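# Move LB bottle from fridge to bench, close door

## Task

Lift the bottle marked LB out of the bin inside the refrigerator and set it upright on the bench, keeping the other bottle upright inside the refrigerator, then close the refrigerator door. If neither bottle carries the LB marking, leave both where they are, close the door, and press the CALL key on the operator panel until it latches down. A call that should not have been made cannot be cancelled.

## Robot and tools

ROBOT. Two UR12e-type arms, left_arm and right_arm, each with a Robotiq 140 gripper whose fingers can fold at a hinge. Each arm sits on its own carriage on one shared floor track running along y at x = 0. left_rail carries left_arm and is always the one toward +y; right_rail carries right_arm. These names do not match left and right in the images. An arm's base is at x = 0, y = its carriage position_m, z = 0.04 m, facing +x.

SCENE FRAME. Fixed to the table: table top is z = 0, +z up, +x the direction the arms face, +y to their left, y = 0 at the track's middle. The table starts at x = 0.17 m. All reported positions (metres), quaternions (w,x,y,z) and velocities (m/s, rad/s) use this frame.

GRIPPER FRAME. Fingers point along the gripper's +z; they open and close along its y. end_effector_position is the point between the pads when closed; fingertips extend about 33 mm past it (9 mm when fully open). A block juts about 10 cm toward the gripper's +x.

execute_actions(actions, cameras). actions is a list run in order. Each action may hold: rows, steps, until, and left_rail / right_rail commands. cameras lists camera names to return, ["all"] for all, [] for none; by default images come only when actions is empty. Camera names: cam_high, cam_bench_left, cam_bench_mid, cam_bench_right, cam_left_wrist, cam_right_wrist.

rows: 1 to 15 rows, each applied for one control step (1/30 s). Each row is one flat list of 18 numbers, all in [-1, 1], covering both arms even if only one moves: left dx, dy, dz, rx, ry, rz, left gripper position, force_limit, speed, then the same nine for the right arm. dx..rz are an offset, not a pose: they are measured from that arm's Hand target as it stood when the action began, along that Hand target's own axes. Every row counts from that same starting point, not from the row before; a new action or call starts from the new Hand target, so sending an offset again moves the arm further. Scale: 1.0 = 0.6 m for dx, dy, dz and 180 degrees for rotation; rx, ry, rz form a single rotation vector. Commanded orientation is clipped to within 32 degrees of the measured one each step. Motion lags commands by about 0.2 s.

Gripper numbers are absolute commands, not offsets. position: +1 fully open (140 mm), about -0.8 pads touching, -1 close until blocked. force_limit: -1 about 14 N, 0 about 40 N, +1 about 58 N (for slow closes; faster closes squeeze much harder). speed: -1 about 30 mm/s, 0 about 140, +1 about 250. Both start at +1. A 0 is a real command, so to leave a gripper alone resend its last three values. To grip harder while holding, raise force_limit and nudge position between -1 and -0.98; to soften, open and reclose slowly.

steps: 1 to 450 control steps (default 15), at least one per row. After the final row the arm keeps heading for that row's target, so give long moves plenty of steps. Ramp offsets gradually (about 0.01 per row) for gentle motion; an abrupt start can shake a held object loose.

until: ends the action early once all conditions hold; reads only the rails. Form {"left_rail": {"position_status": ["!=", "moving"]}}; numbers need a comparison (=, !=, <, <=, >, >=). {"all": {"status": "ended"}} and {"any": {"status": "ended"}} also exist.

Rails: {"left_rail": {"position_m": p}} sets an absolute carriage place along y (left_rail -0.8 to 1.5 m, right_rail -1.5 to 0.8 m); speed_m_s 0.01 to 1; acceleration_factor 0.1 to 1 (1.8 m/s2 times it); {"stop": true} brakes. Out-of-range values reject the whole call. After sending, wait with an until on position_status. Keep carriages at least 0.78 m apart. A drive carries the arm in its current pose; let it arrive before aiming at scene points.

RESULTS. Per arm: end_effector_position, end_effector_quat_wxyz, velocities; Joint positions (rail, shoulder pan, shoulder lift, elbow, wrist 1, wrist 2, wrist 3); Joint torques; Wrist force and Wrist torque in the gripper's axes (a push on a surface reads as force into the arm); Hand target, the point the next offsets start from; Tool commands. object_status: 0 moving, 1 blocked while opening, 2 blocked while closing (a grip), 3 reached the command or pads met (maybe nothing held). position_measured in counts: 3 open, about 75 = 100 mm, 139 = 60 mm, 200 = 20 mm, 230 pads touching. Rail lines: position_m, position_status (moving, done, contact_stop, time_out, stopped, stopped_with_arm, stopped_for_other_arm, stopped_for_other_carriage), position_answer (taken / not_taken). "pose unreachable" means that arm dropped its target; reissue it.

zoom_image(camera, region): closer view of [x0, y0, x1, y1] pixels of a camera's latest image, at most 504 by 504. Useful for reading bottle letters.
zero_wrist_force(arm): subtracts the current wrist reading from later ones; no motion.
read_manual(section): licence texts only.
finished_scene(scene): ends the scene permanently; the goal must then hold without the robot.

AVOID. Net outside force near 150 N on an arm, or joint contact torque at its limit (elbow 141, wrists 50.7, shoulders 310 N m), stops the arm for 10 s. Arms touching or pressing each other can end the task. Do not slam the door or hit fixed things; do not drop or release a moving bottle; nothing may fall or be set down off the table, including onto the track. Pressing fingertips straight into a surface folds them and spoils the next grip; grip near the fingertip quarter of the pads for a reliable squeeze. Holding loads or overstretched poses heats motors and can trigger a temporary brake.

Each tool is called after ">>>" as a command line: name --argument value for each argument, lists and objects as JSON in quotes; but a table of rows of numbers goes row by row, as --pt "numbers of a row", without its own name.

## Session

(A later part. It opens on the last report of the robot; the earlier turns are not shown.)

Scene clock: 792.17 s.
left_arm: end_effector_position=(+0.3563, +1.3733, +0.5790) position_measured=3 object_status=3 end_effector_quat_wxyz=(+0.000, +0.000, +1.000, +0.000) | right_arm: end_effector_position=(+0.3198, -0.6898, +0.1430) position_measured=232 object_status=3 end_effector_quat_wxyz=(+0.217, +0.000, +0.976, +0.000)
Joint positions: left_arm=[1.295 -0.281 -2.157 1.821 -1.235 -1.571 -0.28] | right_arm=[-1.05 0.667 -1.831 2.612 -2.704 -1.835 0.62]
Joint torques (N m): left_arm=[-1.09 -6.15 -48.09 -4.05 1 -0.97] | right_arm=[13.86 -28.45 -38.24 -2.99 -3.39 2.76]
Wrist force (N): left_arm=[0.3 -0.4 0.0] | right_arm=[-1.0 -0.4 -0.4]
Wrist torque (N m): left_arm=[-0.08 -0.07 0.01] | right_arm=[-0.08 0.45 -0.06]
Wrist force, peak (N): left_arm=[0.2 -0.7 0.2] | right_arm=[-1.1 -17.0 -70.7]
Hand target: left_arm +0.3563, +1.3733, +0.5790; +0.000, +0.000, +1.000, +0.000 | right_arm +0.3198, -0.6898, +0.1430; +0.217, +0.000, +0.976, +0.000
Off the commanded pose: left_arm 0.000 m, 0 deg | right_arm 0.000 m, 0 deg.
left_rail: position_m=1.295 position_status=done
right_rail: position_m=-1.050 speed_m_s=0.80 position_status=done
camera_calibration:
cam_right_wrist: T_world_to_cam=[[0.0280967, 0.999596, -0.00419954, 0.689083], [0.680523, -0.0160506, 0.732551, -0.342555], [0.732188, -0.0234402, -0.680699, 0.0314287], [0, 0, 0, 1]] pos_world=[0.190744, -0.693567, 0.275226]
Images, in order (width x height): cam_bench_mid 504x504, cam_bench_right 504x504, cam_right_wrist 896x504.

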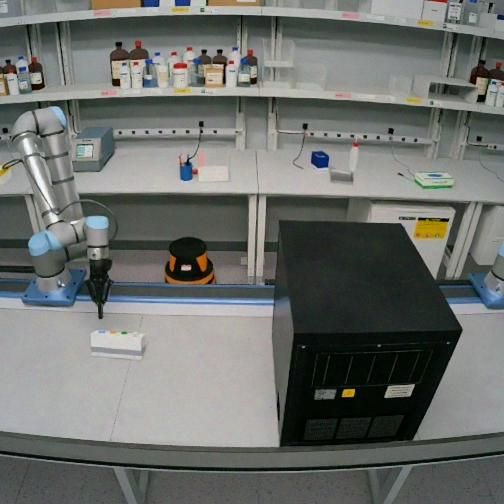

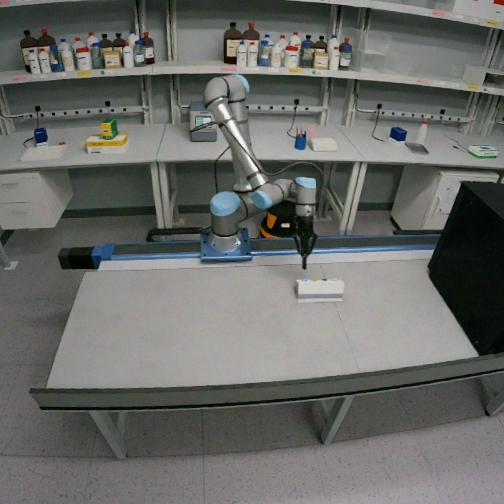

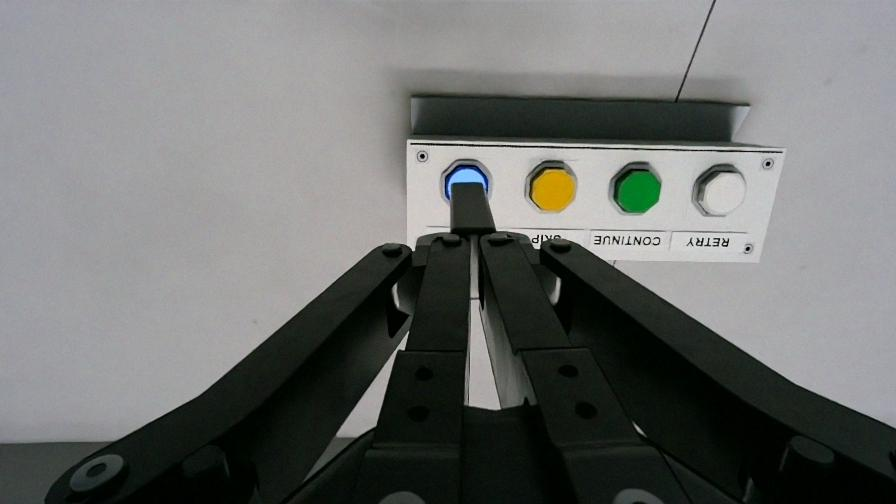

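>>> execute_actions --actions '[]' --cameras '["cam_high","cam_bench_left"]'

>>> zoom_image --camera "cam_high" --region '[75, 30, 145, 110]'

>>> zoom_image --camera "cam_high" --region '[75, 110, 145, 200]'

>>> zoom_image --camera "cam_bench_left" --region '[44, 150, 84, 190]'

>>> zoom_image --camera "cam_bench_left" --region '[64, 250, 104, 300]'

Scene clock: 823.07 s.
left_arm: end_effector_position=(+0.3563, +1.3733, +0.5790) position_measured=3 object_status=3 end_effector_quat_wxyz=(+0.000, +0.000, +1.000, +0.000) | right_arm: end_effector_position=(+0.3198, -0.6898, +0.1430) position_measured=232 object_status=3 end_effector_quat_wxyz=(+0.217, +0.000, +0.976, +0.000)
Joint positions: left_arm=[1.295 -0.281 -2.157 1.821 -1.235 -1.571 -0.28] | right_arm=[-1.05 0.667 -1.831 2.612 -2.704 -1.835 0.62]
Joint velocities: within noise
Joint torques (N m): left_arm=[-1.51 -5.36 -48.48 -3.92 1.25 -1.05] | right_arm=[12.84 -28.37 -37.83 -2.53 -3.37 2.85]
Wrist force (N): left_arm=[-0.1 -0.5 -0.2] | right_arm=[-1.1 0.3 -0.4]
Wrist torque (N m): left_arm=[-0.12 0.01 0.00] | right_arm=[0.06 0.51 -0.07]
Wrist force, peak (N): left_arm=[0.1 -0.7 -0.4] | right_arm=[-1.7 0.4 -1.2]
Hand target: left_arm +0.3563, +1.3733, +0.5790; +0.000, +0.000, +1.000, +0.000 | right_arm +0.3198, -0.6898, +0.1430; +0.217, +0.000, +0.976, +0.000
Tool commands: left_gripper/position=+1.0 left_gripper/force_limit=+1.0 left_gripper/speed=+1.0 right_gripper/position=-1.0 right_gripper/force_limit=+0.0 right_gripper/speed=-0.5
Off the commanded pose: left_arm 0.000 m, 0 deg | right_arm 0.000 m, 0 deg.
left_rail: position_m=1.295 position_status=done
right_rail: position_m=-1.050 speed_m_s=0.80 position_status=done
Images, in order (width x height): cam_high 504x504, cam_bench_left 504x504.

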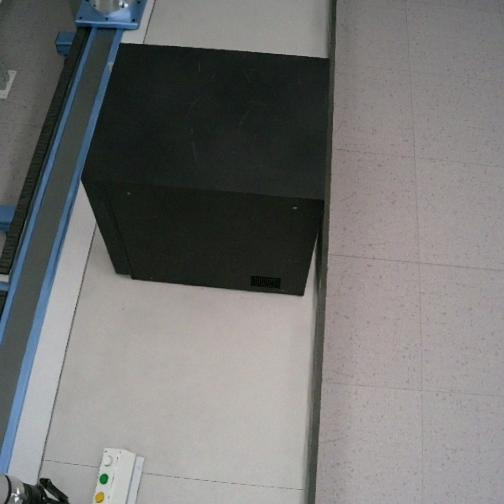

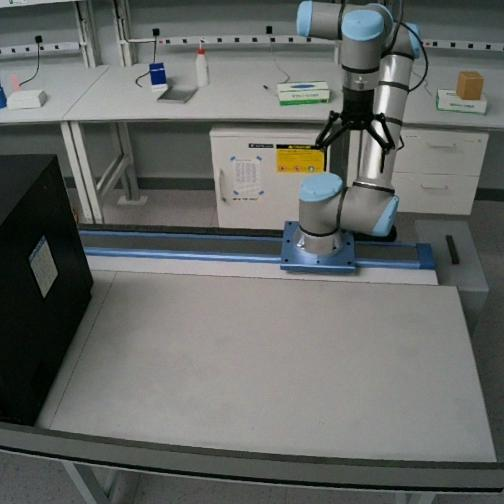

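Scaled by 6.300 from the camera's 504x504 image, which has a finer 720x720 frame.

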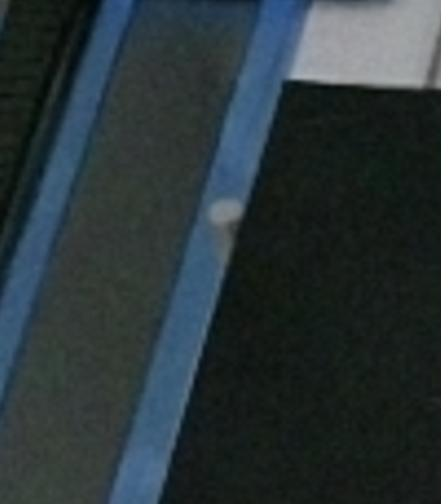

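Scaled by 5.600 from the camera's 504x504 image, which has a finer 720x720 frame.

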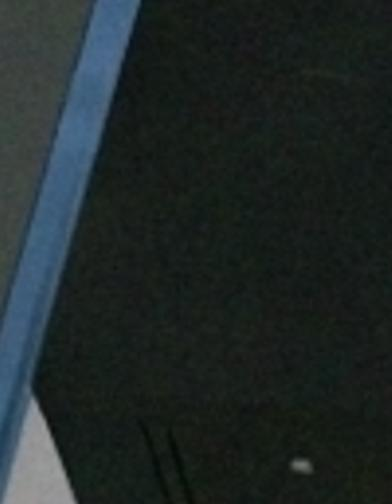

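Scaled by 12.600 from the camera's 504x504 image, which has a finer 720x720 frame.

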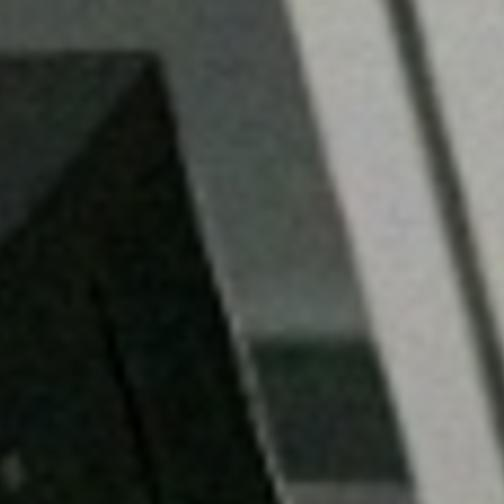

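Scaled by 10.080 from the camera's 504x504 image, which has a finer 720x720 frame.

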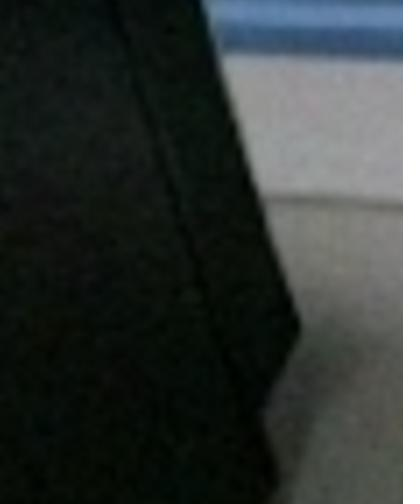

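>>> execute_actions --actions '[{"rows":[[0,0,0,0,0,0,1,1,1,0.03,-0.03,-0.05,0,0,0,-1,0,-0.5]],"steps":8},{"rows":[[0,0,0,0,0,0,1,1,1,0.03,-0.06,-0.06,0,0,0,-1,0,-0.5]],"steps":20}]' --cameras '["cam_right_wrist","cam_bench_mid"]'

>>> zoom_image --camera "cam_right_wrist" --region '[400, 100, 720, 270]'

Scene clock: 837.90 s.
left_arm: end_effector_position=(+0.3563, +1.3733, +0.5790) position_measured=3 object_status=3 end_effector_quat_wxyz=(+0.000, +0.000, +1.000, +0.000) | right_arm: end_effector_position=(+0.2593, -0.7438, +0.1875) position_measured=232 object_status=3 end_effector_quat_wxyz=(+0.217, +0.000, +0.976, +0.000)
Joint positions: left_arm=[1.295 -0.281 -2.157 1.821 -1.235 -1.571 -0.28] | right_arm=[-1.05 0.649 -2.147 2.659 -2.44 -1.829 0.602]
Joint torques (N m): left_arm=[-0.35 -6.45 -47.59 -4.15 0.91 -1.29] | right_arm=[-7.39 -10.53 -44.95 -2.57 2.47 -2.8]
Wrist force (N): left_arm=[0.1 -0.4 0.3] | right_arm=[-1.3 -0.4 -0.3]
Wrist torque (N m): left_arm=[-0.08 -0.04 0.01] | right_arm=[-0.10 0.54 0.31]
Wrist force, peak (N): left_arm=[0.2 -0.7 -0.3] | right_arm=[-7.9 6.6 -1.0]
Hand target: left_arm +0.3563, +1.3733, +0.5790; +0.000, +0.000, +1.000, +0.000 | right_arm +0.2593, -0.7438, +0.1876; +0.217, +0.000, +0.976, +0.000
Off the commanded pose: left_arm 0.000 m, 0 deg | right_arm 0.000 m, 0 deg.
left_rail: position_m=1.295 position_status=done
right_rail: position_m=-1.050 speed_m_s=0.80 position_status=done
camera_calibration:
cam_right_wrist: T_world_to_cam=[[0.0280967, 0.999596, -0.00419954, 0.744948], [0.680523, -0.0160506, 0.732551, -0.334849], [0.732188, -0.0234402, -0.680699, 0.104751], [0, 0, 0, 1]] pos_world=[0.130244, -0.747567, 0.319726]
Images, in order (width x height): cam_bench_mid 504x504, cam_right_wrist 896x504.

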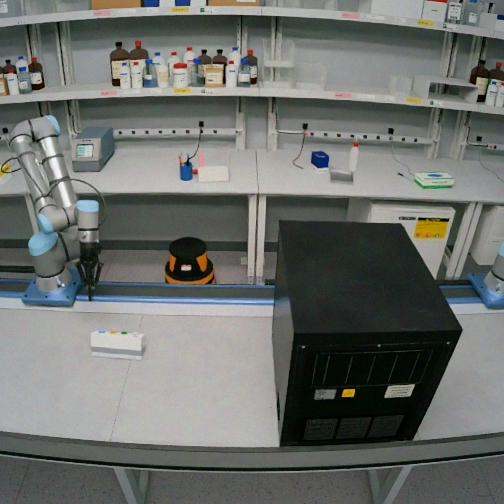

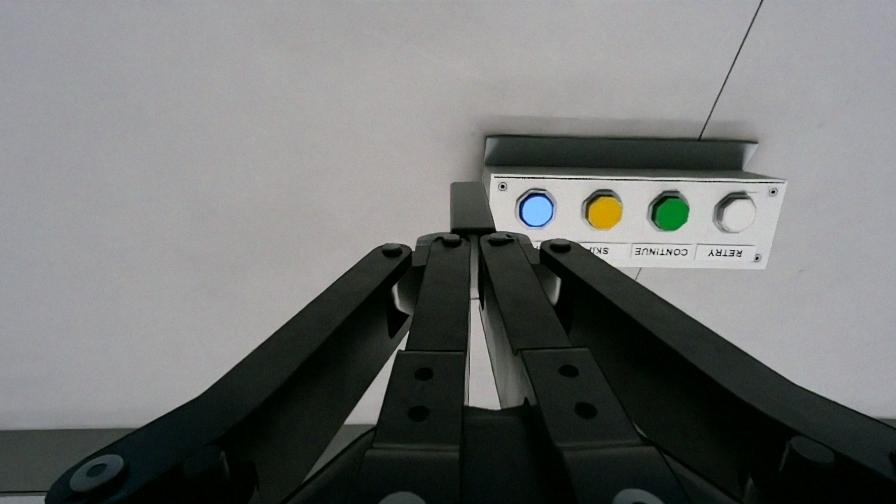

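Scaled by 1.575 from the camera's 896x504 image, which has a finer 1280x720 frame.

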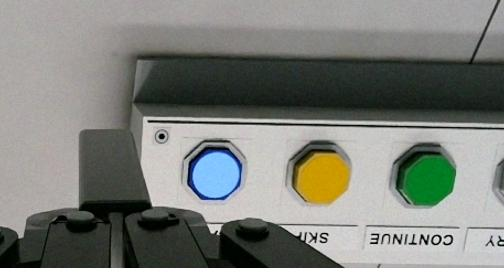

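>>> finished_scene --scene 1

The scene is finished: the task was done.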